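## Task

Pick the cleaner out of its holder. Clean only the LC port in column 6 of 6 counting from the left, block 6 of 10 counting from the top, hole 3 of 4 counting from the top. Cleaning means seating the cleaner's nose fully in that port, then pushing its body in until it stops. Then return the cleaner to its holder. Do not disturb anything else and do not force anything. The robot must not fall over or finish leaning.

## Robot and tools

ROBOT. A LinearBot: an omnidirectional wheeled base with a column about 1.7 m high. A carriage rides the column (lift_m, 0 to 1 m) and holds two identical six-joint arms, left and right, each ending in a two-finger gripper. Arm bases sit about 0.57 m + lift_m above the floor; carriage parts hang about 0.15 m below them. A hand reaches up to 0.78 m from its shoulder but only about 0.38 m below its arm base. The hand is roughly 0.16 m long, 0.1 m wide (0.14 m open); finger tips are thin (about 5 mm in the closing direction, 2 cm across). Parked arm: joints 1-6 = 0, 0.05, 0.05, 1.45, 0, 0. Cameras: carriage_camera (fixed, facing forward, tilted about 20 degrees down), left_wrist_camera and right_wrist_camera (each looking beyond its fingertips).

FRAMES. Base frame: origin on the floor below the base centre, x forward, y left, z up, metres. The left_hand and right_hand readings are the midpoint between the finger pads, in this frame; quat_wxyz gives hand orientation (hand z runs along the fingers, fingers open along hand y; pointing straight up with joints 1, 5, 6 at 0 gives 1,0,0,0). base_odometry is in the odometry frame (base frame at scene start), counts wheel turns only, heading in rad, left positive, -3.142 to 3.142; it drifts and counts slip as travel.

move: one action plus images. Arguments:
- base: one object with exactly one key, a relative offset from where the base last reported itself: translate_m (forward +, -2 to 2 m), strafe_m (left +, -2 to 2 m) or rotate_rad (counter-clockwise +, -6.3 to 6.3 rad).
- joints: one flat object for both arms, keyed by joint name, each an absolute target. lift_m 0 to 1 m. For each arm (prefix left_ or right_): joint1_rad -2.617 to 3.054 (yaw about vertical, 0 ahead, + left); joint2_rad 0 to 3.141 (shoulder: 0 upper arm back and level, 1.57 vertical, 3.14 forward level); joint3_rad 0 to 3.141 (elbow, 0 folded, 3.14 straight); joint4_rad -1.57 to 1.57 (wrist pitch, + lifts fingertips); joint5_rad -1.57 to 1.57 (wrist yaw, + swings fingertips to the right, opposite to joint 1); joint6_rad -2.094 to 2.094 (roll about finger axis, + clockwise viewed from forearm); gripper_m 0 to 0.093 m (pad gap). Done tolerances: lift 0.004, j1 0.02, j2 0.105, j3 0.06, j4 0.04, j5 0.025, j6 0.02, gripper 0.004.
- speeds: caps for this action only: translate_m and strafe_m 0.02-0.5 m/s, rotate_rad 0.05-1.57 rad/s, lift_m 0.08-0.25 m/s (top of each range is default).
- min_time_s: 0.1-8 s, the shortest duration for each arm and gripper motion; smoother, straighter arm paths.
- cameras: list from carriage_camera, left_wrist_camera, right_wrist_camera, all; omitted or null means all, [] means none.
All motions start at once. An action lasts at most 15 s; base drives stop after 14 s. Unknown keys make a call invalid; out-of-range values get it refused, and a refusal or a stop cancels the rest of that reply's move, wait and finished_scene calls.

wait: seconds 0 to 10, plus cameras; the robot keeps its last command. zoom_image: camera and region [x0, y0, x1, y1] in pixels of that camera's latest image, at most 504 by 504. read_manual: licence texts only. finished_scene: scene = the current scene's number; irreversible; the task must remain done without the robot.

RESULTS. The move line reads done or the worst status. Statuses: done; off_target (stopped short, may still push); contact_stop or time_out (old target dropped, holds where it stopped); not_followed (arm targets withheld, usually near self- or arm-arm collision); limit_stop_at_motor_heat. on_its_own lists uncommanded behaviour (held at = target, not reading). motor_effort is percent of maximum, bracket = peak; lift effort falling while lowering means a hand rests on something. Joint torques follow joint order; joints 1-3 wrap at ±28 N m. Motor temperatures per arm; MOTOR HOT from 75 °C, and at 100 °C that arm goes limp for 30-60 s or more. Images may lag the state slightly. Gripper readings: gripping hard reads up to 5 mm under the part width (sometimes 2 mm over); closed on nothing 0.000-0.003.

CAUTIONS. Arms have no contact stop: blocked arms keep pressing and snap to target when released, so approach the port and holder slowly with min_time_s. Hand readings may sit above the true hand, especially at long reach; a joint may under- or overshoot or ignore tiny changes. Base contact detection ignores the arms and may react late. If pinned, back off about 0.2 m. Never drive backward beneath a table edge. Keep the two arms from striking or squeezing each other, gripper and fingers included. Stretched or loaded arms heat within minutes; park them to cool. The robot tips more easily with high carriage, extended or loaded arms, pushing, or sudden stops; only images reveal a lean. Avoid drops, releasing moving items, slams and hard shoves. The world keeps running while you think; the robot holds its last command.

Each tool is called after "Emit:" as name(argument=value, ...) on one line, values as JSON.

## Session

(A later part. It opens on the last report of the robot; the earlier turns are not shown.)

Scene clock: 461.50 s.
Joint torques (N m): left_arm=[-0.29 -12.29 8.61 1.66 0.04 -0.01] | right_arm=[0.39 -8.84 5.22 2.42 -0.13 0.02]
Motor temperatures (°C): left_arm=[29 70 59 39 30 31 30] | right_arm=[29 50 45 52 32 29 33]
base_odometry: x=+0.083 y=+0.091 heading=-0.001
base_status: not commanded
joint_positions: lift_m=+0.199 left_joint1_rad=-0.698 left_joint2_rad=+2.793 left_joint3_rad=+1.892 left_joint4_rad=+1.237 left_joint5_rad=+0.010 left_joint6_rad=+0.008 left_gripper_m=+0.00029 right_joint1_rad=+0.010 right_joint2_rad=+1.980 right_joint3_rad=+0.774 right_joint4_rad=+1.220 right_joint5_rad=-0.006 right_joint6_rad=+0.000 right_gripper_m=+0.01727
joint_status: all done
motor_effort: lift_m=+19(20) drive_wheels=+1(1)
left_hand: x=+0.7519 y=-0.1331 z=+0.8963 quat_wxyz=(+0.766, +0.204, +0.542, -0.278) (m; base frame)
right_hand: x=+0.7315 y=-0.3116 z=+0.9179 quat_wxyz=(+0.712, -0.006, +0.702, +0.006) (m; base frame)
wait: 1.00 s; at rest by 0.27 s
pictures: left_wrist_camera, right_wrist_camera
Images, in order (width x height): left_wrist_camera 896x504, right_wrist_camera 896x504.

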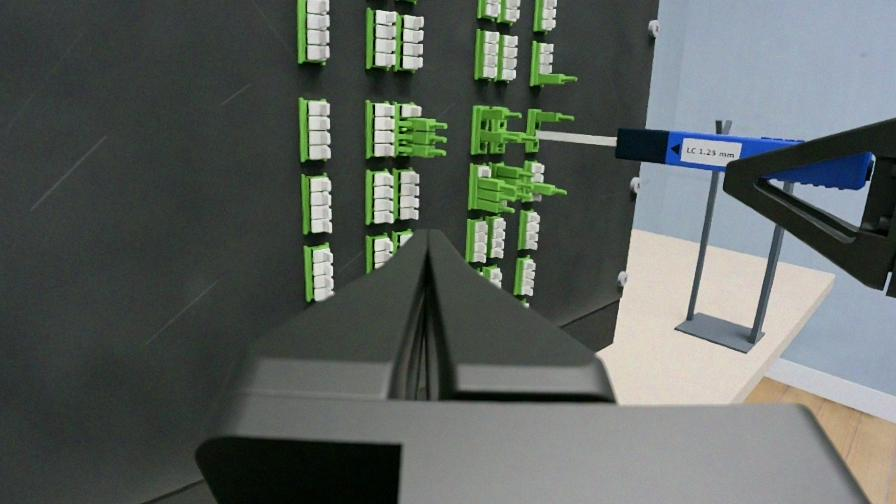

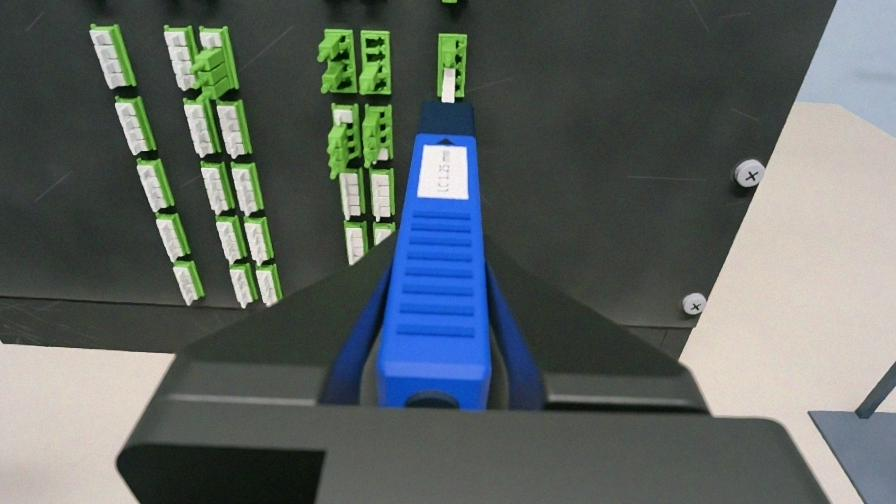

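Emit:
move(joints={"right_joint4_rad": 1.209}, min_time_s=0.5, cameras=[])

Emit:
wait(seconds=0.8, cameras=["right_wrist_camera", "left_wrist_camera"])

Emit:
zoom_image(camera="left_wrist_camera", region=[515, 105, 565, 160])

Scene clock: 468.03 s.
Joint torques (N m): left_arm=[-0.25 -12.29 8.61 1.66 0.04 -0.01] | right_arm=[0.38 -8.85 5.2 2.25 -0.14 0.02]
Motor temperatures (°C): left_arm=[29 70 59 39 30 31 30] | right_arm=[29 50 45 52 32 29 33]
move: done
base_odometry: x=+0.083 y=+0.091 heading=-0.001
base_status: not commanded
joint_positions: lift_m=+0.199 left_joint1_rad=-0.698 left_joint2_rad=+2.793 left_joint3_rad=+1.892 left_joint4_rad=+1.237 left_joint5_rad=+0.010 left_joint6_rad=+0.008 left_gripper_m=+0.00029 right_joint1_rad=+0.010 right_joint2_rad=+1.980 right_joint3_rad=+0.774 right_joint4_rad=+1.220 right_joint5_rad=-0.006 right_joint6_rad=+0.000 right_gripper_m=+0.01727
joint_status: all done
motor_effort: lift_m=+19(19) drive_wheels=+1(1)
left_hand: x=+0.7519 y=-0.1331 z=+0.8963 quat_wxyz=(+0.766, +0.204, +0.542, -0.278) (m; base frame)
right_hand: x=+0.7315 y=-0.3116 z=+0.9179 quat_wxyz=(+0.712, -0.006, +0.702, +0.006) (m; base frame)
pictures: none
No camera images: "cameras" was empty.

Scene clock: 468.83 s.
Joint torques (N m): left_arm=[-0.2 -12.31 8.62 1.66 0.05 -0.01] | right_arm=[0.39 -8.84 5.2 2.26 -0.13 0.03]
Motor temperatures (°C): left_arm=[29 70 59 39 30 31 30] | right_arm=[29 50 45 52 32 29 33]
base_odometry: x=+0.083 y=+0.091 heading=-0.001
base_status: not commanded
joint_positions: lift_m=+0.199 left_joint1_rad=-0.698 left_joint2_rad=+2.793 left_joint3_rad=+1.892 left_joint4_rad=+1.237 left_joint5_rad=+0.010 left_joint6_rad=+0.008 left_gripper_m=+0.00029 right_joint1_rad=+0.010 right_joint2_rad=+1.980 right_joint3_rad=+0.774 right_joint4_rad=+1.220 right_joint5_rad=-0.006 right_joint6_rad=+0.000 right_gripper_m=+0.01727
joint_status: all done
motor_effort: lift_m=+19(19) drive_wheels=+1(1)
left_hand: x=+0.7519 y=-0.1331 z=+0.8963 quat_wxyz=(+0.766, +0.204, +0.542, -0.278) (m; base frame)
right_hand: x=+0.7315 y=-0.3116 z=+0.9179 quat_wxyz=(+0.712, -0.006, +0.702, +0.006) (m; base frame)
wait: 0.80 s; at rest by 0.27 s
pictures: left_wrist_camera, right_wrist_camera
Images, in order (width x height): left_wrist_camera 896x504, right_wrist_camera 896x504.

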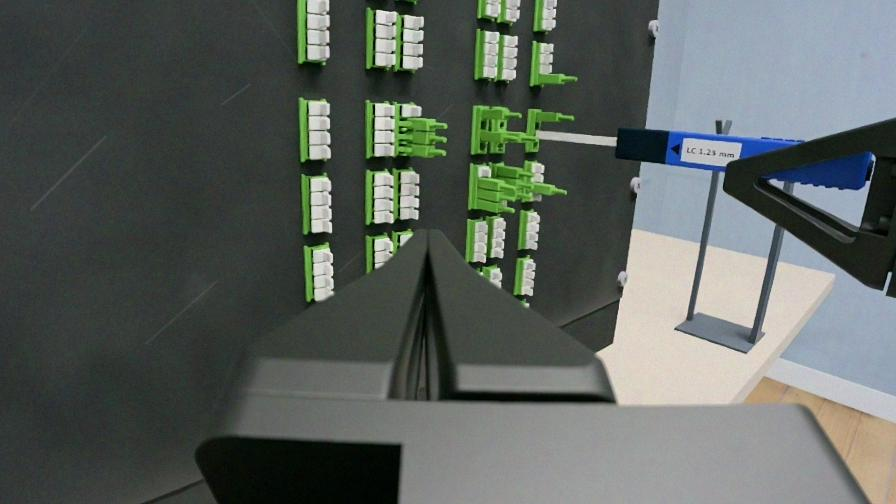

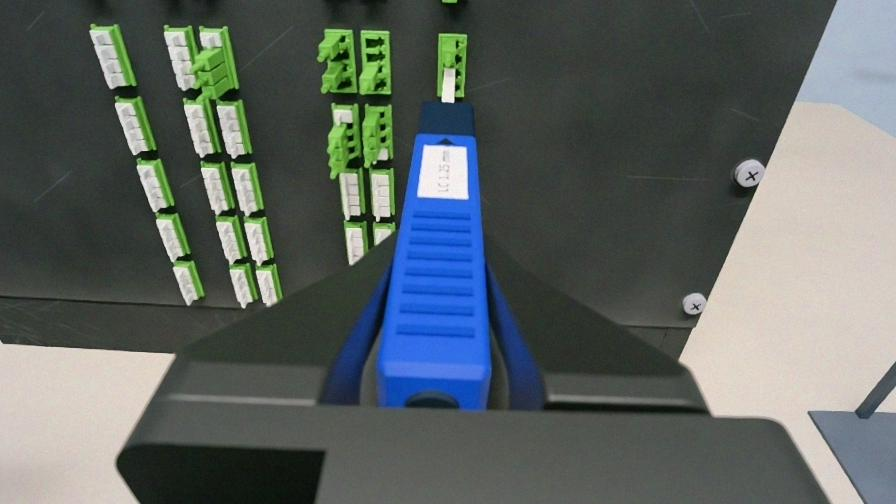

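Scaled by 9.164 from the camera's 896x504 image, which has a finer 1280x720 frame.

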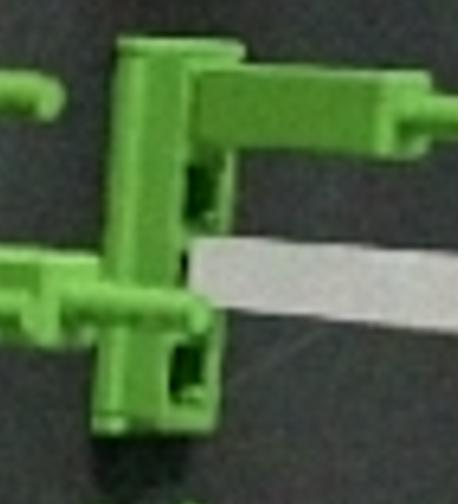

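Emit:
move(joints={"lift_m": 0.1980}, speeds={"lift_m": 0.1}, cameras=[])

Emit:
wait(seconds=0.8, cameras=["right_wrist_camera", "left_wrist_camera"])

Emit:
zoom_image(camera="left_wrist_camera", region=[515, 105, 565, 160])

Emit:
zoom_image(camera="right_wrist_camera", region=[430, 30, 475, 105])

Scene clock: 472.23 s.
Joint torques (N m): left_arm=[-0.25 -12.33 8.65 1.69 0.06 -0.02] | right_arm=[0.36 -8.83 5.18 2.26 -0.14 0.02]
Motor temperatures (°C): left_arm=[29 70 59 39 30 31 30] | right_arm=[29 50 45 52 32 29 33]
move: done
base_odometry: x=+0.083 y=+0.091 heading=-0.001
base_status: not commanded
joint_positions: lift_m=+0.199 left_joint1_rad=-0.698 left_joint2_rad=+2.793 left_joint3_rad=+1.892 left_joint4_rad=+1.237 left_joint5_rad=+0.010 left_joint6_rad=+0.008 left_gripper_m=+0.00029 right_joint1_rad=+0.010 right_joint2_rad=+1.980 right_joint3_rad=+0.774 right_joint4_rad=+1.220 right_joint5_rad=-0.006 right_joint6_rad=+0.000 right_gripper_m=+0.01727
joint_status: all done
motor_effort: lift_m=+19(19) drive_wheels=+1(1)
left_hand: x=+0.7519 y=-0.1331 z=+0.8961 quat_wxyz=(+0.766, +0.204, +0.542, -0.278) (m; base frame)
right_hand: x=+0.7315 y=-0.3116 z=+0.9177 quat_wxyz=(+0.712, -0.006, +0.702, +0.006) (m; base frame)
pictures: none
No camera images: "cameras" was empty.

Scene clock: 473.03 s.
Joint torques (N m): left_arm=[-0.21 -12.36 8.65 1.67 0.05 -0.02] | right_arm=[0.38 -8.84 5.2 2.26 -0.12 0.03]
Motor temperatures (°C): left_arm=[29 70 59 39 30 31 30] | right_arm=[29 50 45 52 32 29 33]
base_odometry: x=+0.083 y=+0.091 heading=-0.001
base_status: not commanded
joint_positions: lift_m=+0.199 left_joint1_rad=-0.698 left_joint2_rad=+2.793 left_joint3_rad=+1.892 left_joint4_rad=+1.237 left_joint5_rad=+0.010 left_joint6_rad=+0.008 left_gripper_m=+0.00029 right_joint1_rad=+0.010 right_joint2_rad=+1.980 right_joint3_rad=+0.774 right_joint4_rad=+1.220 right_joint5_rad=-0.006 right_joint6_rad=+0.000 right_gripper_m=+0.01727
joint_status: all done
motor_effort: lift_m=+19(19) drive_wheels=+1(1)
left_hand: x=+0.7519 y=-0.1331 z=+0.8961 quat_wxyz=(+0.766, +0.204, +0.542, -0.278) (m; base frame)
right_hand: x=+0.7315 y=-0.3116 z=+0.9177 quat_wxyz=(+0.712, -0.006, +0.702, +0.006) (m; base frame)
wait: 0.80 s; at rest by 0.27 s
pictures: left_wrist_camera, right_wrist_camera
Images, in order (width x height): left_wrist_camera 896x504, right_wrist_camera 896x504.

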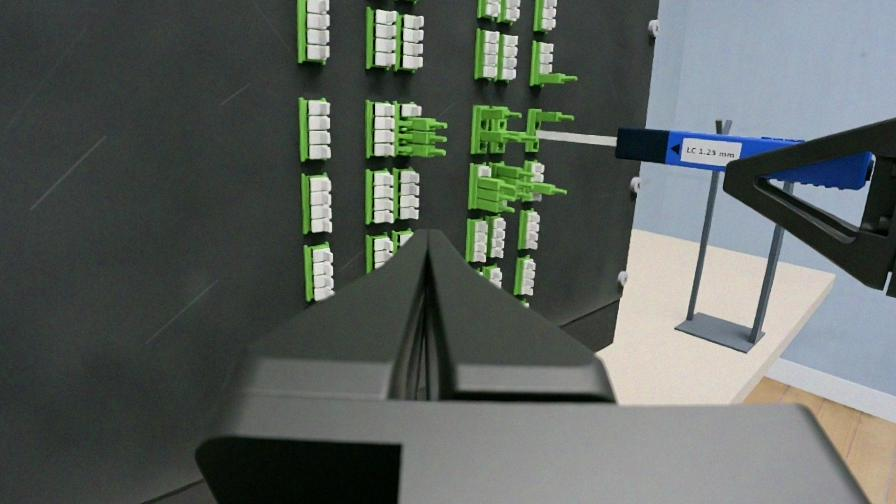

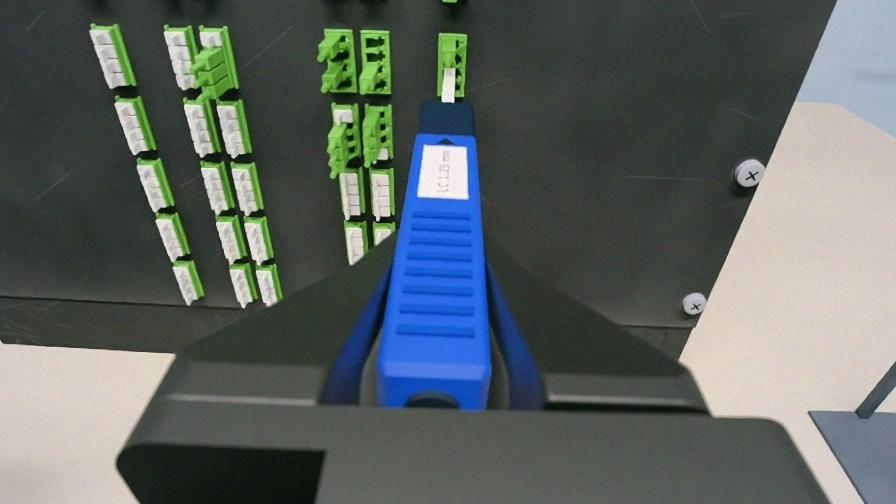

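Scaled by 9.164 from the camera's 896x504 image, which has a finer 1280x720 frame.

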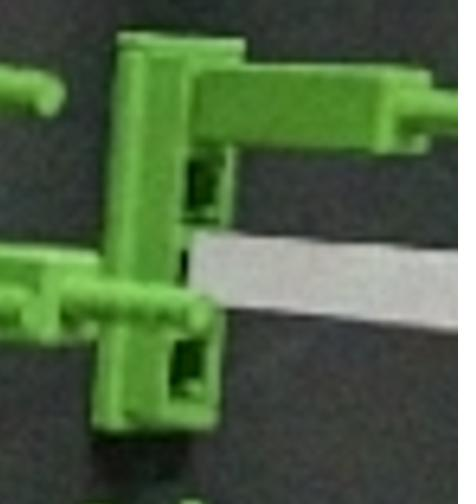

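Scaled by 6.720 from the camera's 896x504 image, which has a finer 1280x720 frame.

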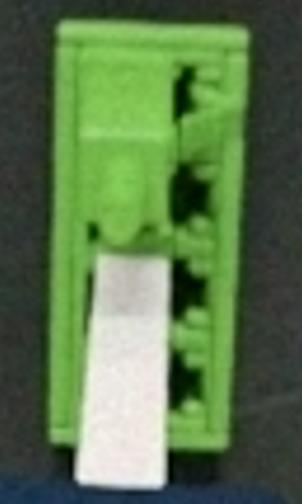

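Emit:
move(joints={"lift_m": 0.1973}, speeds={"lift_m": 0.1}, cameras=[])

Emit:
wait(seconds=0.8, cameras=["right_wrist_camera", "left_wrist_camera"])

Emit:
zoom_image(camera="left_wrist_camera", region=[515, 105, 565, 160])

Emit:
zoom_image(camera="right_wrist_camera", region=[430, 30, 475, 105])

Scene clock: 476.83 s.
Joint torques (N m): left_arm=[-0.28 -12.34 8.49 1.66 0.04 -0.02] | right_arm=[0.36 -8.84 5.16 2.26 -0.14 0.02]
Motor temperatures (°C): left_arm=[29 71 59 39 30 31 30] | right_arm=[29 50 45 52 32 29 33]
move: done
base_odometry: x=+0.083 y=+0.091 heading=-0.001
base_status: not commanded
joint_positions: lift_m=+0.198 left_joint1_rad=-0.698 left_joint2_rad=+2.793 left_joint3_rad=+1.893 left_joint4_rad=+1.237 left_joint5_rad=+0.010 left_joint6_rad=+0.008 left_gripper_m=+0.00029 right_joint1_rad=+0.010 right_joint2_rad=+1.980 right_joint3_rad=+0.773 right_joint4_rad=+1.220 right_joint5_rad=-0.006 right_joint6_rad=+0.000 right_gripper_m=+0.01727
joint_status: all done
motor_effort: lift_m=+19(19) drive_wheels=+1(1)
left_hand: x=+0.7520 y=-0.1331 z=+0.8955 quat_wxyz=(+0.766, +0.204, +0.542, -0.278) (m; base frame)
right_hand: x=+0.7314 y=-0.3116 z=+0.9168 quat_wxyz=(+0.712, -0.006, +0.702, +0.006) (m; base frame)
pictures: none
No camera images: "cameras" was empty.

Scene clock: 477.63 s.
Joint torques (N m): left_arm=[-0.24 -12.33 8.58 1.67 0.04 -0.02] | right_arm=[0.38 -8.85 5.23 2.26 -0.14 0.03]
Motor temperatures (°C): left_arm=[29 71 58 39 30 31 30] | right_arm=[29 50 45 52 32 29 33]
base_odometry: x=+0.083 y=+0.091 heading=-0.001
base_status: not commanded
joint_positions: lift_m=+0.198 left_joint1_rad=-0.698 left_joint2_rad=+2.793 left_joint3_rad=+1.893 left_joint4_rad=+1.237 left_joint5_rad=+0.010 left_joint6_rad=+0.008 left_gripper_m=+0.00029 right_joint1_rad=+0.010 right_joint2_rad=+1.980 right_joint3_rad=+0.773 right_joint4_rad=+1.220 right_joint5_rad=-0.006 right_joint6_rad=+0.000 right_gripper_m=+0.01727
joint_status: all done
motor_effort: lift_m=+19(19) drive_wheels=+1(1)
left_hand: x=+0.7520 y=-0.1331 z=+0.8955 quat_wxyz=(+0.766, +0.204, +0.542, -0.278) (m; base frame)
right_hand: x=+0.7314 y=-0.3116 z=+0.9168 quat_wxyz=(+0.712, -0.006, +0.702, +0.006) (m; base frame)
wait: 0.80 s; at rest by 0.27 s
pictures: left_wrist_camera, right_wrist_camera
Images, in order (width x height): left_wrist_camera 896x504, right_wrist_camera 896x504.

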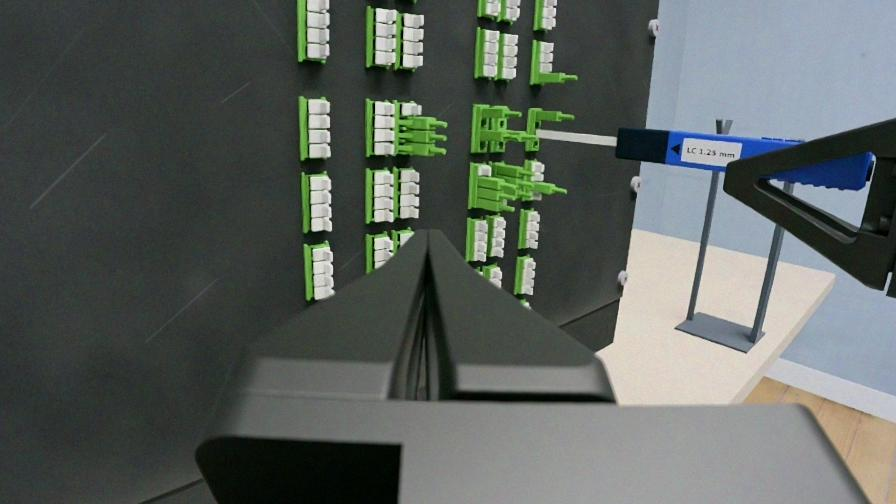

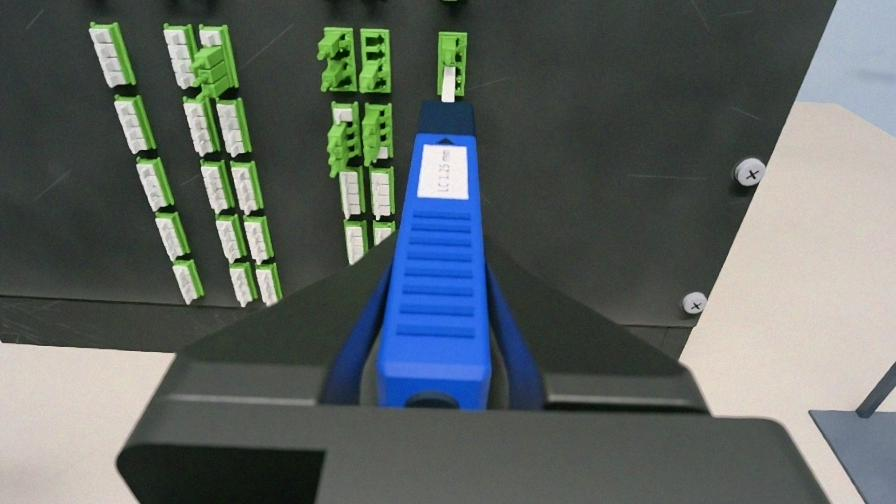

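Scaled by 9.164 from the camera's 896x504 image, which has a finer 1280x720 frame.

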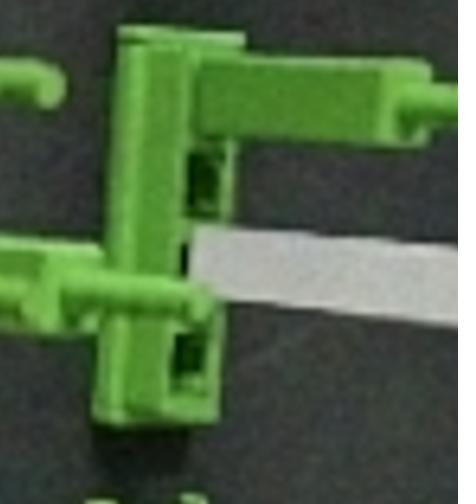

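Scaled by 6.720 from the camera's 896x504 image, which has a finer 1280x720 frame.

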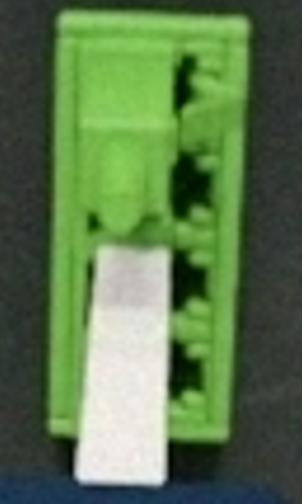

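Emit:
move(base={"translate_m": -0.002}, speeds={"translate_m": 0.02}, cameras=[])

Emit:
wait(seconds=1.0, cameras=["right_wrist_camera", "left_wrist_camera"])

Emit:
zoom_image(camera="left_wrist_camera", region=[515, 105, 565, 160])

Emit:
zoom_image(camera="right_wrist_camera", region=[430, 30, 475, 105])

Scene clock: 486.73 s.
Joint torques (N m): left_arm=[-0.24 -12.4 8.57 1.69 0.04 -0.02] | right_arm=[0.38 -8.87 5.24 2.33 -0.13 0.03]
Motor temperatures (°C): left_arm=[29 71 58 39 30 31 30] | right_arm=[29 50 45 52 32 29 33]
move: done
base_odometry: x=+0.081 y=+0.092 heading=-0.001
base_status: done
joint_positions: lift_m=+0.198 left_joint1_rad=-0.699 left_joint2_rad=+2.794 left_joint3_rad=+1.893 left_joint4_rad=+1.236 left_joint5_rad=+0.010 left_joint6_rad=+0.008 left_gripper_m=+0.00029 right_joint1_rad=+0.010 right_joint2_rad=+1.980 right_joint3_rad=+0.773 right_joint4_rad=+1.213 right_joint5_rad=-0.006 right_joint6_rad=+0.000 right_gripper_m=+0.01727
joint_status: not commanded
motor_effort: lift_m=+19(19) drive_wheels=+1(9)
left_hand: x=+0.7518 y=-0.1334 z=+0.8949 quat_wxyz=(+0.766, +0.204, +0.542, -0.279) (m; base frame)
right_hand: x=+0.7315 y=-0.3116 z=+0.9152 quat_wxyz=(+0.710, -0.006, +0.705, +0.006) (m; base frame)
pictures: none
No camera images: "cameras" was empty.

Scene clock: 487.73 s.
Joint torques (N m): left_arm=[-0.18 -12.4 8.59 1.68 0.04 -0.01] | right_arm=[0.38 -8.88 5.23 2.34 -0.13 0.03]
Motor temperatures (°C): left_arm=[29 71 57 39 30 31 30] | right_arm=[29 50 45 52 32 29 33]
base_odometry: x=+0.081 y=+0.092 heading=-0.001
base_status: done
joint_positions: lift_m=+0.198 left_joint1_rad=-0.699 left_joint2_rad=+2.794 left_joint3_rad=+1.893 left_joint4_rad=+1.236 left_joint5_rad=+0.010 left_joint6_rad=+0.008 left_gripper_m=+0.00029 right_joint1_rad=+0.010 right_joint2_rad=+1.980 right_joint3_rad=+0.773 right_joint4_rad=+1.213 right_joint5_rad=-0.006 right_joint6_rad=+0.000 right_gripper_m=+0.01727
joint_status: not commanded
motor_effort: lift_m=+19(19) drive_wheels=+1(9)
left_hand: x=+0.7518 y=-0.1334 z=+0.8949 quat_wxyz=(+0.766, +0.204, +0.542, -0.279) (m; base frame)
right_hand: x=+0.7315 y=-0.3116 z=+0.9152 quat_wxyz=(+0.710, -0.006, +0.705, +0.006) (m; base frame)
wait: 1.00 s; at rest by 0.27 s
pictures: left_wrist_camera, right_wrist_camera
Images, in order (width x height): left_wrist_camera 896x504, right_wrist_camera 896x504.

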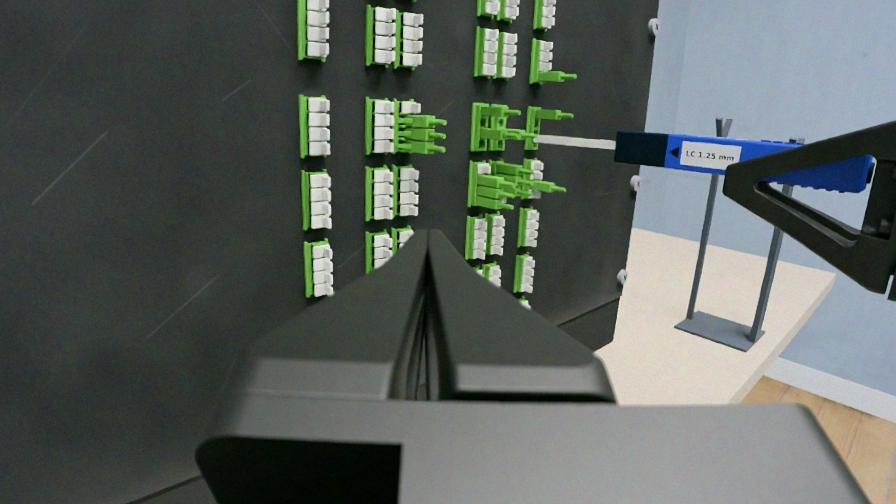

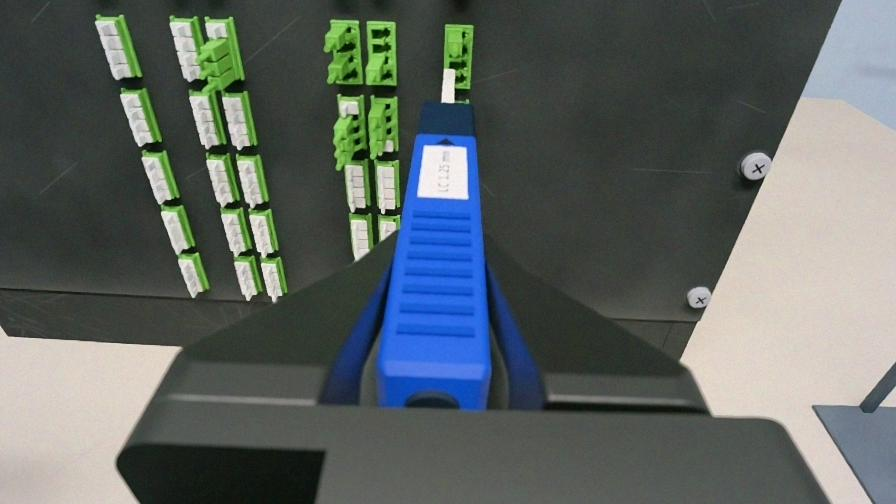

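Scaled by 9.164 from the camera's 896x504 image, which has a finer 1280x720 frame.

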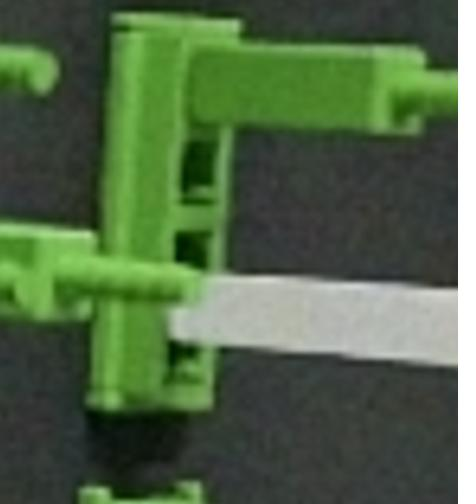

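Scaled by 6.720 from the camera's 896x504 image, which has a finer 1280x720 frame.

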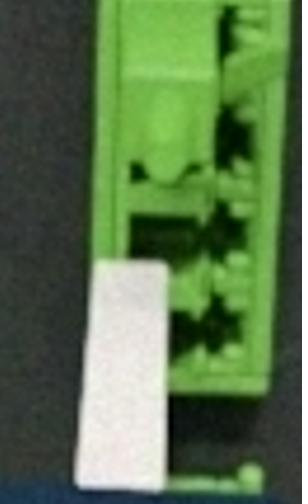

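Emit:
move(base={"translate_m": -0.003}, speeds={"translate_m": 0.02}, cameras=[])

Emit:
move(joints={"lift_m": 0.2008}, speeds={"lift_m": 0.08}, cameras=[])

Emit:
wait(seconds=1.0, cameras=["right_wrist_camera", "left_wrist_camera"])

Emit:
zoom_image(camera="left_wrist_camera", region=[515, 105, 565, 160])

Emit:
zoom_image(camera="right_wrist_camera", region=[430, 30, 475, 105])

Scene clock: 500.97 s.
Joint torques (N m): left_arm=[-0.14 -12.41 8.55 1.68 0.04 -0.02] | right_arm=[0.38 -8.83 5.2 2.34 -0.14 0.03]
Motor temperatures (°C): left_arm=[29 72 57 39 30 31 30] | right_arm=[29 50 45 51 32 29 33]
move: done
base_odometry: x=+0.078 y=+0.092 heading=+0.000
base_status: done
joint_positions: lift_m=+0.198 left_joint1_rad=-0.699 left_joint2_rad=+2.794 left_joint3_rad=+1.893 left_joint4_rad=+1.236 left_joint5_rad=+0.009 left_joint6_rad=+0.008 left_gripper_m=+0.00029 right_joint1_rad=+0.010 right_joint2_rad=+1.980 right_joint3_rad=+0.773 right_joint4_rad=+1.211 right_joint5_rad=-0.006 right_joint6_rad=+0.000 right_gripper_m=+0.01727
joint_status: not commanded
motor_effort: lift_m=+19(19) drive_wheels=+1(8)
left_hand: x=+0.7515 y=-0.1337 z=+0.8949 quat_wxyz=(+0.766, +0.204, +0.542, -0.279) (m; base frame)
right_hand: x=+0.7315 y=-0.3116 z=+0.9147 quat_wxyz=(+0.709, -0.006, +0.705, +0.006) (m; base frame)
pictures: none
No camera images: "cameras" was empty.

Scene clock: 501.40 s.
Joint torques (N m): left_arm=[-0.23 -12.52 8.28 1.67 0.05 -0.02] | right_arm=[0.43 -8.84 5.19 2.37 -0.13 0.02]
Motor temperatures (°C): left_arm=[29 72 57 39 30 31 30] | right_arm=[29 50 45 51 32 29 33]
move: done
base_odometry: x=+0.078 y=+0.092 heading=+0.000
base_status: not commanded
joint_positions: lift_m=+0.200 left_joint1_rad=-0.699 left_joint2_rad=+2.795 left_joint3_rad=+1.896 left_joint4_rad=+1.236 left_joint5_rad=+0.009 left_joint6_rad=+0.008 left_gripper_m=+0.00029 right_joint1_rad=+0.010 right_joint2_rad=+1.980 right_joint3_rad=+0.773 right_joint4_rad=+1.210 right_joint5_rad=-0.006 right_joint6_rad=+0.000 right_gripper_m=+0.01727
joint_status: all done
motor_effort: lift_m=+25(28) drive_wheels=+2(3)
left_hand: x=+0.7517 y=-0.1339 z=+0.8982 quat_wxyz=(+0.767, +0.204, +0.541, -0.279) (m; base frame)
right_hand: x=+0.7315 y=-0.3116 z=+0.9171 quat_wxyz=(+0.708, -0.006, +0.706, +0.006) (m; base frame)
pictures: none
No camera images: "cameras" was empty.

Scene clock: 502.40 s.
Joint torques (N m): left_arm=[-0.2 -12.56 8.28 1.68 0.04 -0.03] | right_arm=[0.38 -8.85 5.22 2.37 -0.13 0.02]
Motor temperatures (°C): left_arm=[29 72 57 39 30 31 30] | right_arm=[29 50 45 51 32 29 33]
base_odometry: x=+0.078 y=+0.092 heading=+0.000
base_status: not commanded
joint_positions: lift_m=+0.200 left_joint1_rad=-0.699 left_joint2_rad=+2.795 left_joint3_rad=+1.896 left_joint4_rad=+1.236 left_joint5_rad=+0.009 left_joint6_rad=+0.008 left_gripper_m=+0.00029 right_joint1_rad=+0.010 right_joint2_rad=+1.980 right_joint3_rad=+0.773 right_joint4_rad=+1.210 right_joint5_rad=-0.006 right_joint6_rad=+0.000 right_gripper_m=+0.01727
joint_status: all done
motor_effort: lift_m=+25(28) drive_wheels=+1(3)
left_hand: x=+0.7517 y=-0.1339 z=+0.8982 quat_wxyz=(+0.767, +0.204, +0.541, -0.279) (m; base frame)
right_hand: x=+0.7315 y=-0.3116 z=+0.9171 quat_wxyz=(+0.708, -0.006, +0.706, +0.006) (m; base frame)
wait: 1.00 s; at rest by 0.27 s
pictures: left_wrist_camera, right_wrist_camera
Images, in order (width x height): left_wrist_camera 896x504, right_wrist_camera 896x504.

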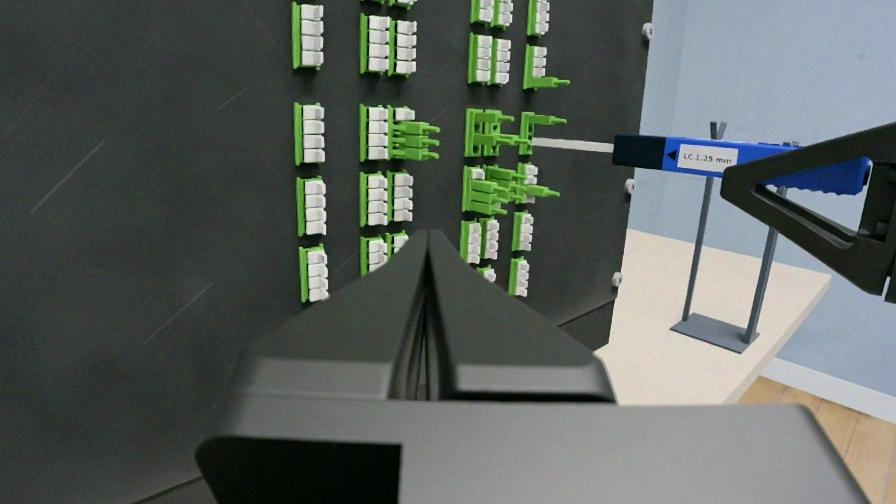

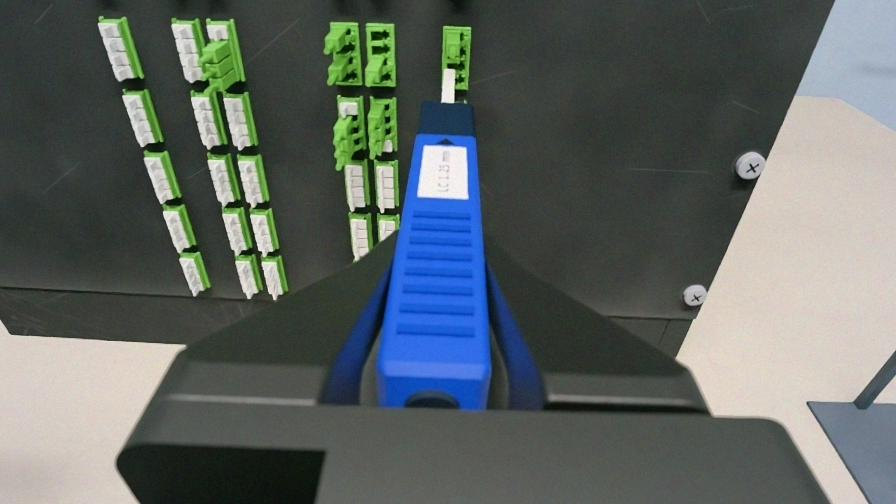

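Scaled by 9.164 from the camera's 896x504 image, which has a finer 1280x720 frame.

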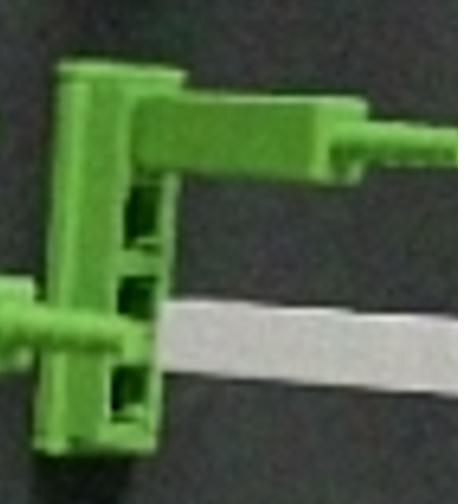

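Scaled by 6.720 from the camera's 896x504 image, which has a finer 1280x720 frame.

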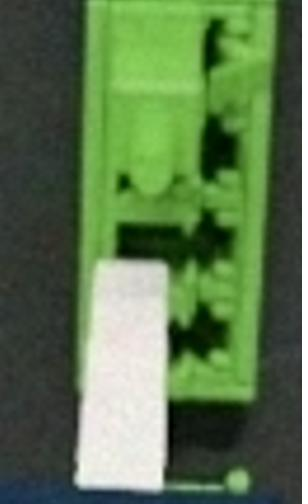

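Emit:
move(joints={"lift_m": 0.2022, "right_joint5_rad": 0.008}, speeds={"lift_m": 0.08}, min_time_s=0.5, cameras=[])

Emit:
wait(seconds=1.0, cameras=["right_wrist_camera", "left_wrist_camera"])

Emit:
zoom_image(camera="left_wrist_camera", region=[515, 105, 565, 160])

Emit:
zoom_image(camera="right_wrist_camera", region=[430, 30, 475, 105])

Scene clock: 513.43 s.
Joint torques (N m): left_arm=[-0.21 -12.48 8.28 1.68 0.05 -0.01] | right_arm=[0.4 -8.87 5.22 2.38 0.08 0.03]
Motor temperatures (°C): left_arm=[29 76 57 40 30 31 30] | right_arm=[29 50 45 50 32 29 33]
move: done
MOTOR HOT: joint 2 (shoulder) of the left arm reports 76 °C; the controller stops that arm at 100 °C. To cool a motor, set the load down, stop pushing, or move to a pose that needs little force.
base_odometry: x=+0.078 y=+0.092 heading=+0.000
base_status: not commanded
joint_positions: lift_m=+0.202 left_joint1_rad=-0.699 left_joint2_rad=+2.796 left_joint3_rad=+1.896 left_joint4_rad=+1.236 left_joint5_rad=+0.009 left_joint6_rad=+0.008 left_gripper_m=+0.00029 right_joint1_rad=+0.010 right_joint2_rad=+1.980 right_joint3_rad=+0.773 right_joint4_rad=+1.208 right_joint5_rad=-0.002 right_joint6_rad=+0.000 right_gripper_m=+0.01727
joint_status: all done
motor_effort: lift_m=+25(28) drive_wheels=+2(3)
left_hand: x=+0.7517 y=-0.1339 z=+0.8989 quat_wxyz=(+0.766, +0.204, +0.542, -0.279) (m; base frame)
right_hand: x=+0.7315 y=-0.3123 z=+0.9179 quat_wxyz=(+0.708, -0.004, +0.707, +0.004) (m; base frame)
pictures: none
No camera images: "cameras" was empty.

Scene clock: 514.43 s.
Joint torques (N m): left_arm=[-0.21 -12.59 8.32 1.68 0.04 0] | right_arm=[0.39 -8.85 5.2 2.39 0.07 0.02]
Motor temperatures (°C): left_arm=[29 77 57 40 30 31 30] | right_arm=[29 50 45 50 32 29 33]
MOTOR HOT: still on. Joint 2 (shoulder) of the left arm reports 77 °C.
base_odometry: x=+0.078 y=+0.092 heading=+0.000
base_status: not commanded
joint_positions: lift_m=+0.202 left_joint1_rad=-0.699 left_joint2_rad=+2.796 left_joint3_rad=+1.896 left_joint4_rad=+1.236 left_joint5_rad=+0.009 left_joint6_rad=+0.008 left_gripper_m=+0.00029 right_joint1_rad=+0.010 right_joint2_rad=+1.980 right_joint3_rad=+0.773 right_joint4_rad=+1.208 right_joint5_rad=-0.002 right_joint6_rad=+0.000 right_gripper_m=+0.01727
joint_status: all done
motor_effort: lift_m=+26(28) drive_wheels=+1(3)
left_hand: x=+0.7517 y=-0.1339 z=+0.8989 quat_wxyz=(+0.766, +0.204, +0.542, -0.279) (m; base frame)
right_hand: x=+0.7315 y=-0.3123 z=+0.9179 quat_wxyz=(+0.708, -0.004, +0.707, +0.004) (m; base frame)
wait: 1.00 s; at rest by 0.27 s
pictures: left_wrist_camera, right_wrist_camera
Images, in order (width x height): left_wrist_camera 896x504, right_wrist_camera 896x504.

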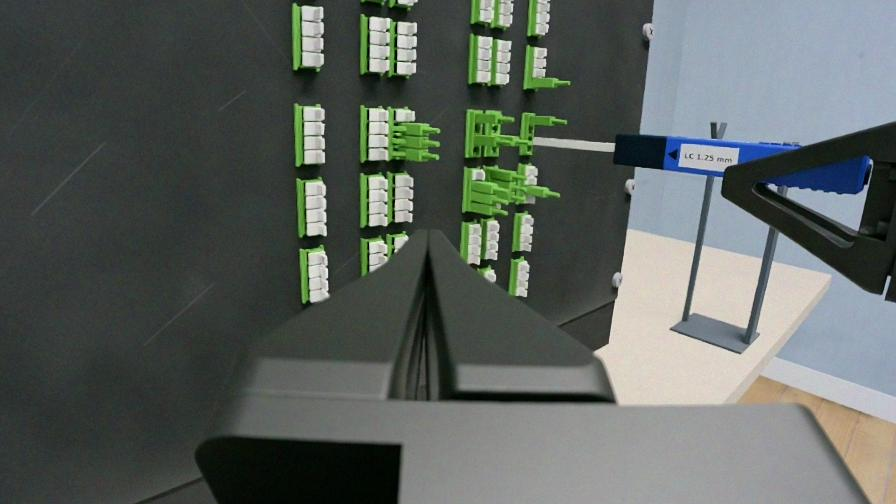

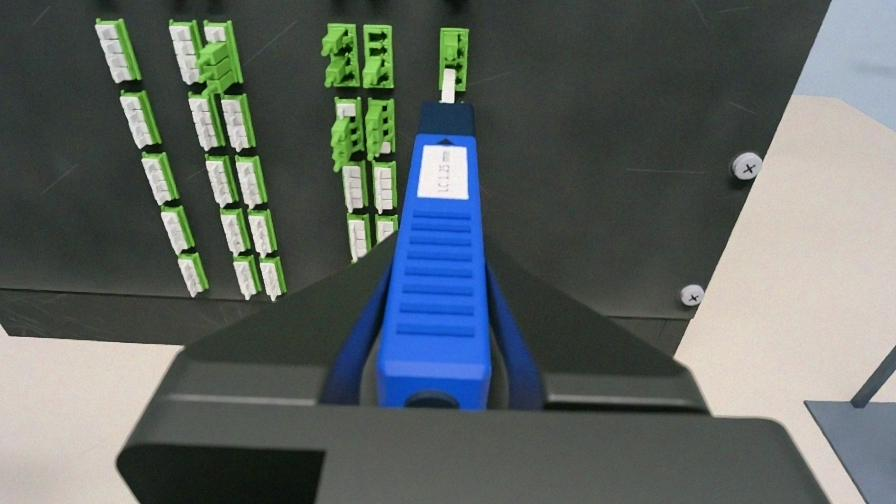

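Scaled by 9.164 from the camera's 896x504 image, which has a finer 1280x720 frame.

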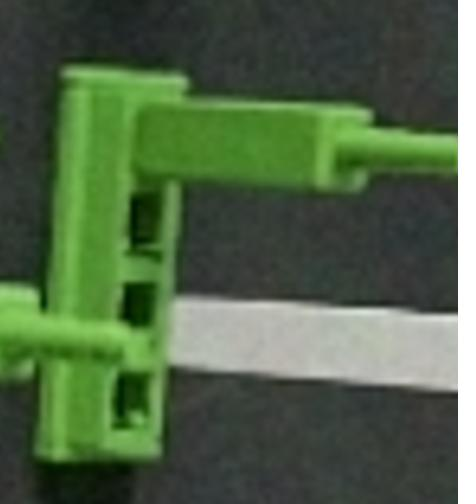

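Scaled by 6.720 from the camera's 896x504 image, which has a finer 1280x720 frame.

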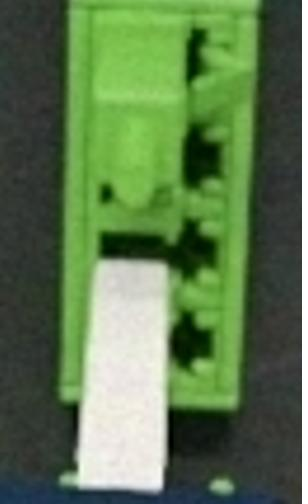

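Emit:
move(joints={"lift_m": 0.2034}, speeds={"lift_m": 0.08}, cameras=[])

Emit:
move(base={"translate_m": 0.002}, speeds={"translate_m": 0.02}, cameras=[])

Emit:
wait(seconds=1.0, cameras=["right_wrist_camera", "left_wrist_camera"])

Emit:
zoom_image(camera="left_wrist_camera", region=[515, 105, 565, 160])

Emit:
zoom_image(camera="right_wrist_camera", region=[430, 30, 475, 105])

Scene clock: 533.57 s.
Joint torques (N m): left_arm=[-0.24 -12.66 8.27 1.7 0.05 -0.01] | right_arm=[0.43 -8.87 5.24 2.41 0.07 0.02]
Motor temperatures (°C): left_arm=[29 82 58 40 30 31 30] | right_arm=[29 50 45 50 32 29 33]
move: done
MOTOR HOT: still on. Joint 2 (shoulder) of the left arm reports 82 °C.
base_odometry: x=+0.078 y=+0.092 heading=+0.000
base_status: not commanded
joint_positions: lift_m=+0.203 left_joint1_rad=-0.699 left_joint2_rad=+2.796 left_joint3_rad=+1.896 left_joint4_rad=+1.235 left_joint5_rad=+0.009 left_joint6_rad=+0.008 left_gripper_m=+0.00029 right_joint1_rad=+0.010 right_joint2_rad=+1.980 right_joint3_rad=+0.773 right_joint4_rad=+1.208 right_joint5_rad=-0.001 right_joint6_rad=+0.000 right_gripper_m=+0.01727
joint_status: all done
motor_effort: lift_m=+26(28) drive_wheels=-3(3)
left_hand: x=+0.7518 y=-0.1339 z=+0.8995 quat_wxyz=(+0.766, +0.204, +0.542, -0.279) (m; base frame)
right_hand: x=+0.7315 y=-0.3124 z=+0.9190 quat_wxyz=(+0.708, -0.004, +0.707, +0.004) (m; base frame)
pictures: none
No camera images: "cameras" was empty.

Scene clock: 534.37 s.
Joint torques (N m): left_arm=[-0.12 -12.64 8.27 1.71 0.05 -0.02] | right_arm=[0.36 -8.85 5.22 2.39 0.06 0.03]
Motor temperatures (°C): left_arm=[29 82 58 40 30 31 30] | right_arm=[29 50 45 51 32 29 33]
move: done
MOTOR HOT: still on. Joint 2 (shoulder) of the left arm reports 82 °C.
base_odometry: x=+0.080 y=+0.092 heading=+0.000
base_status: done
joint_positions: lift_m=+0.203 left_joint1_rad=-0.699 left_joint2_rad=+2.796 left_joint3_rad=+1.896 left_joint4_rad=+1.235 left_joint5_rad=+0.009 left_joint6_rad=+0.008 left_gripper_m=+0.00029 right_joint1_rad=+0.010 right_joint2_rad=+1.980 right_joint3_rad=+0.773 right_joint4_rad=+1.207 right_joint5_rad=-0.001 right_joint6_rad=+0.000 right_gripper_m=+0.01727
joint_status: not commanded
motor_effort: lift_m=+26(26) drive_wheels=+1(10)
left_hand: x=+0.7518 y=-0.1340 z=+0.8993 quat_wxyz=(+0.766, +0.204, +0.542, -0.279) (m; base frame)
right_hand: x=+0.7315 y=-0.3124 z=+0.9189 quat_wxyz=(+0.707, -0.004, +0.707, +0.004) (m; base frame)
pictures: none
No camera images: "cameras" was empty.

Scene clock: 535.37 s.
Joint torques (N m): left_arm=[-0.16 -12.64 8.29 1.7 0.04 -0.01] | right_arm=[0.36 -8.83 5.23 2.41 0.07 0.02]
Motor temperatures (°C): left_arm=[29 82 58 40 30 31 30] | right_arm=[29 50 45 51 32 29 33]
MOTOR HOT: still on. Joint 2 (shoulder) of the left arm reports 82 °C.
base_odometry: x=+0.080 y=+0.092 heading=+0.000
base_status: done
joint_positions: lift_m=+0.203 left_joint1_rad=-0.699 left_joint2_rad=+2.796 left_joint3_rad=+1.896 left_joint4_rad=+1.235 left_joint5_rad=+0.009 left_joint6_rad=+0.008 left_gripper_m=+0.00029 right_joint1_rad=+0.010 right_joint2_rad=+1.980 right_joint3_rad=+0.773 right_joint4_rad=+1.207 right_joint5_rad=-0.001 right_joint6_rad=+0.000 right_gripper_m=+0.01727
joint_status: not commanded
motor_effort: lift_m=+26(26) drive_wheels=+1(10)
left_hand: x=+0.7518 y=-0.1340 z=+0.8993 quat_wxyz=(+0.766, +0.204, +0.542, -0.279) (m; base frame)
right_hand: x=+0.7315 y=-0.3124 z=+0.9189 quat_wxyz=(+0.707, -0.004, +0.707, +0.004) (m; base frame)
wait: 1.00 s; at rest by 0.27 s
pictures: left_wrist_camera, right_wrist_camera
Images, in order (width x height): left_wrist_camera 896x504, right_wrist_camera 896x504.

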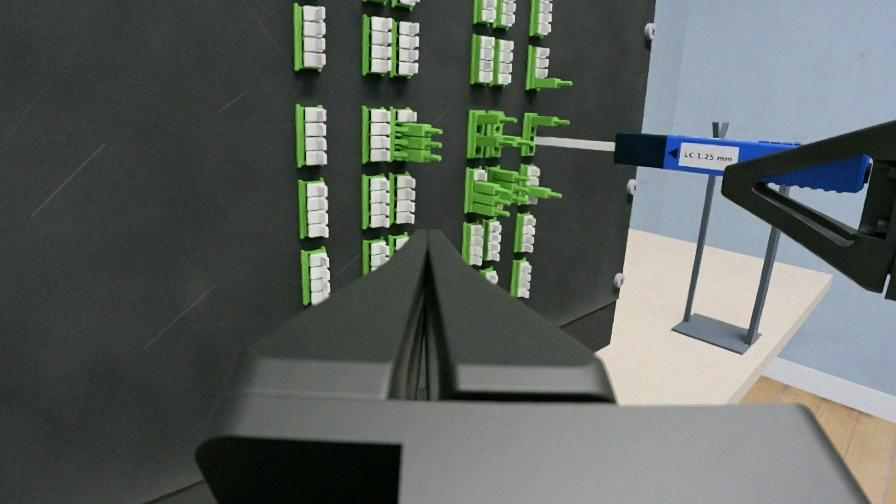

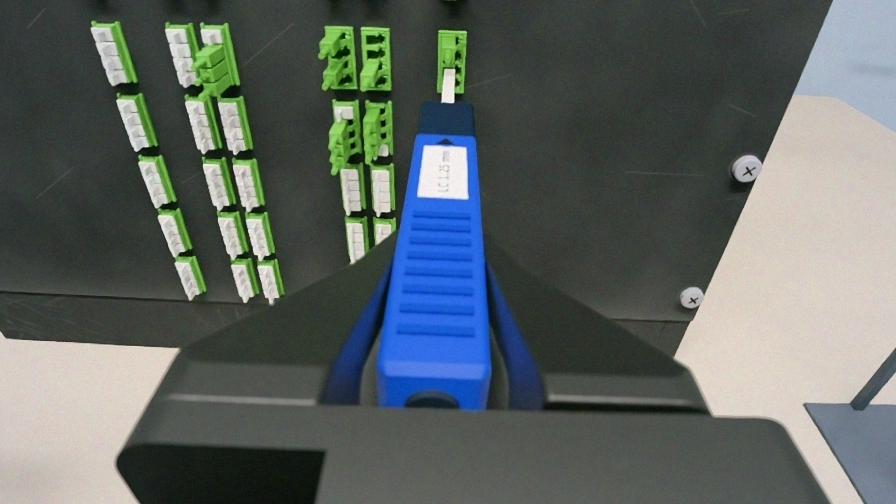

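Scaled by 9.164 from the camera's 896x504 image, which has a finer 1280x720 frame.

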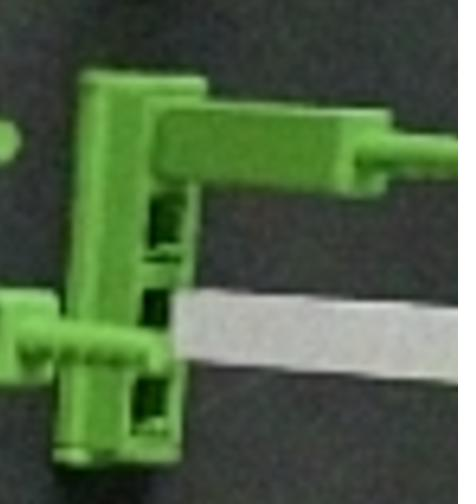

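Scaled by 6.720 from the camera's 896x504 image, which has a finer 1280x720 frame.

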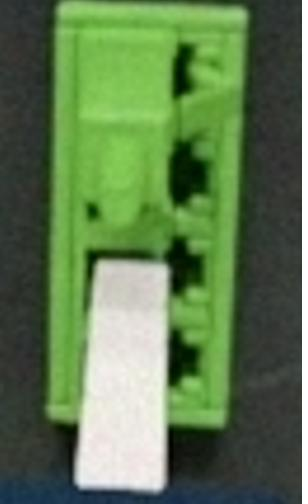

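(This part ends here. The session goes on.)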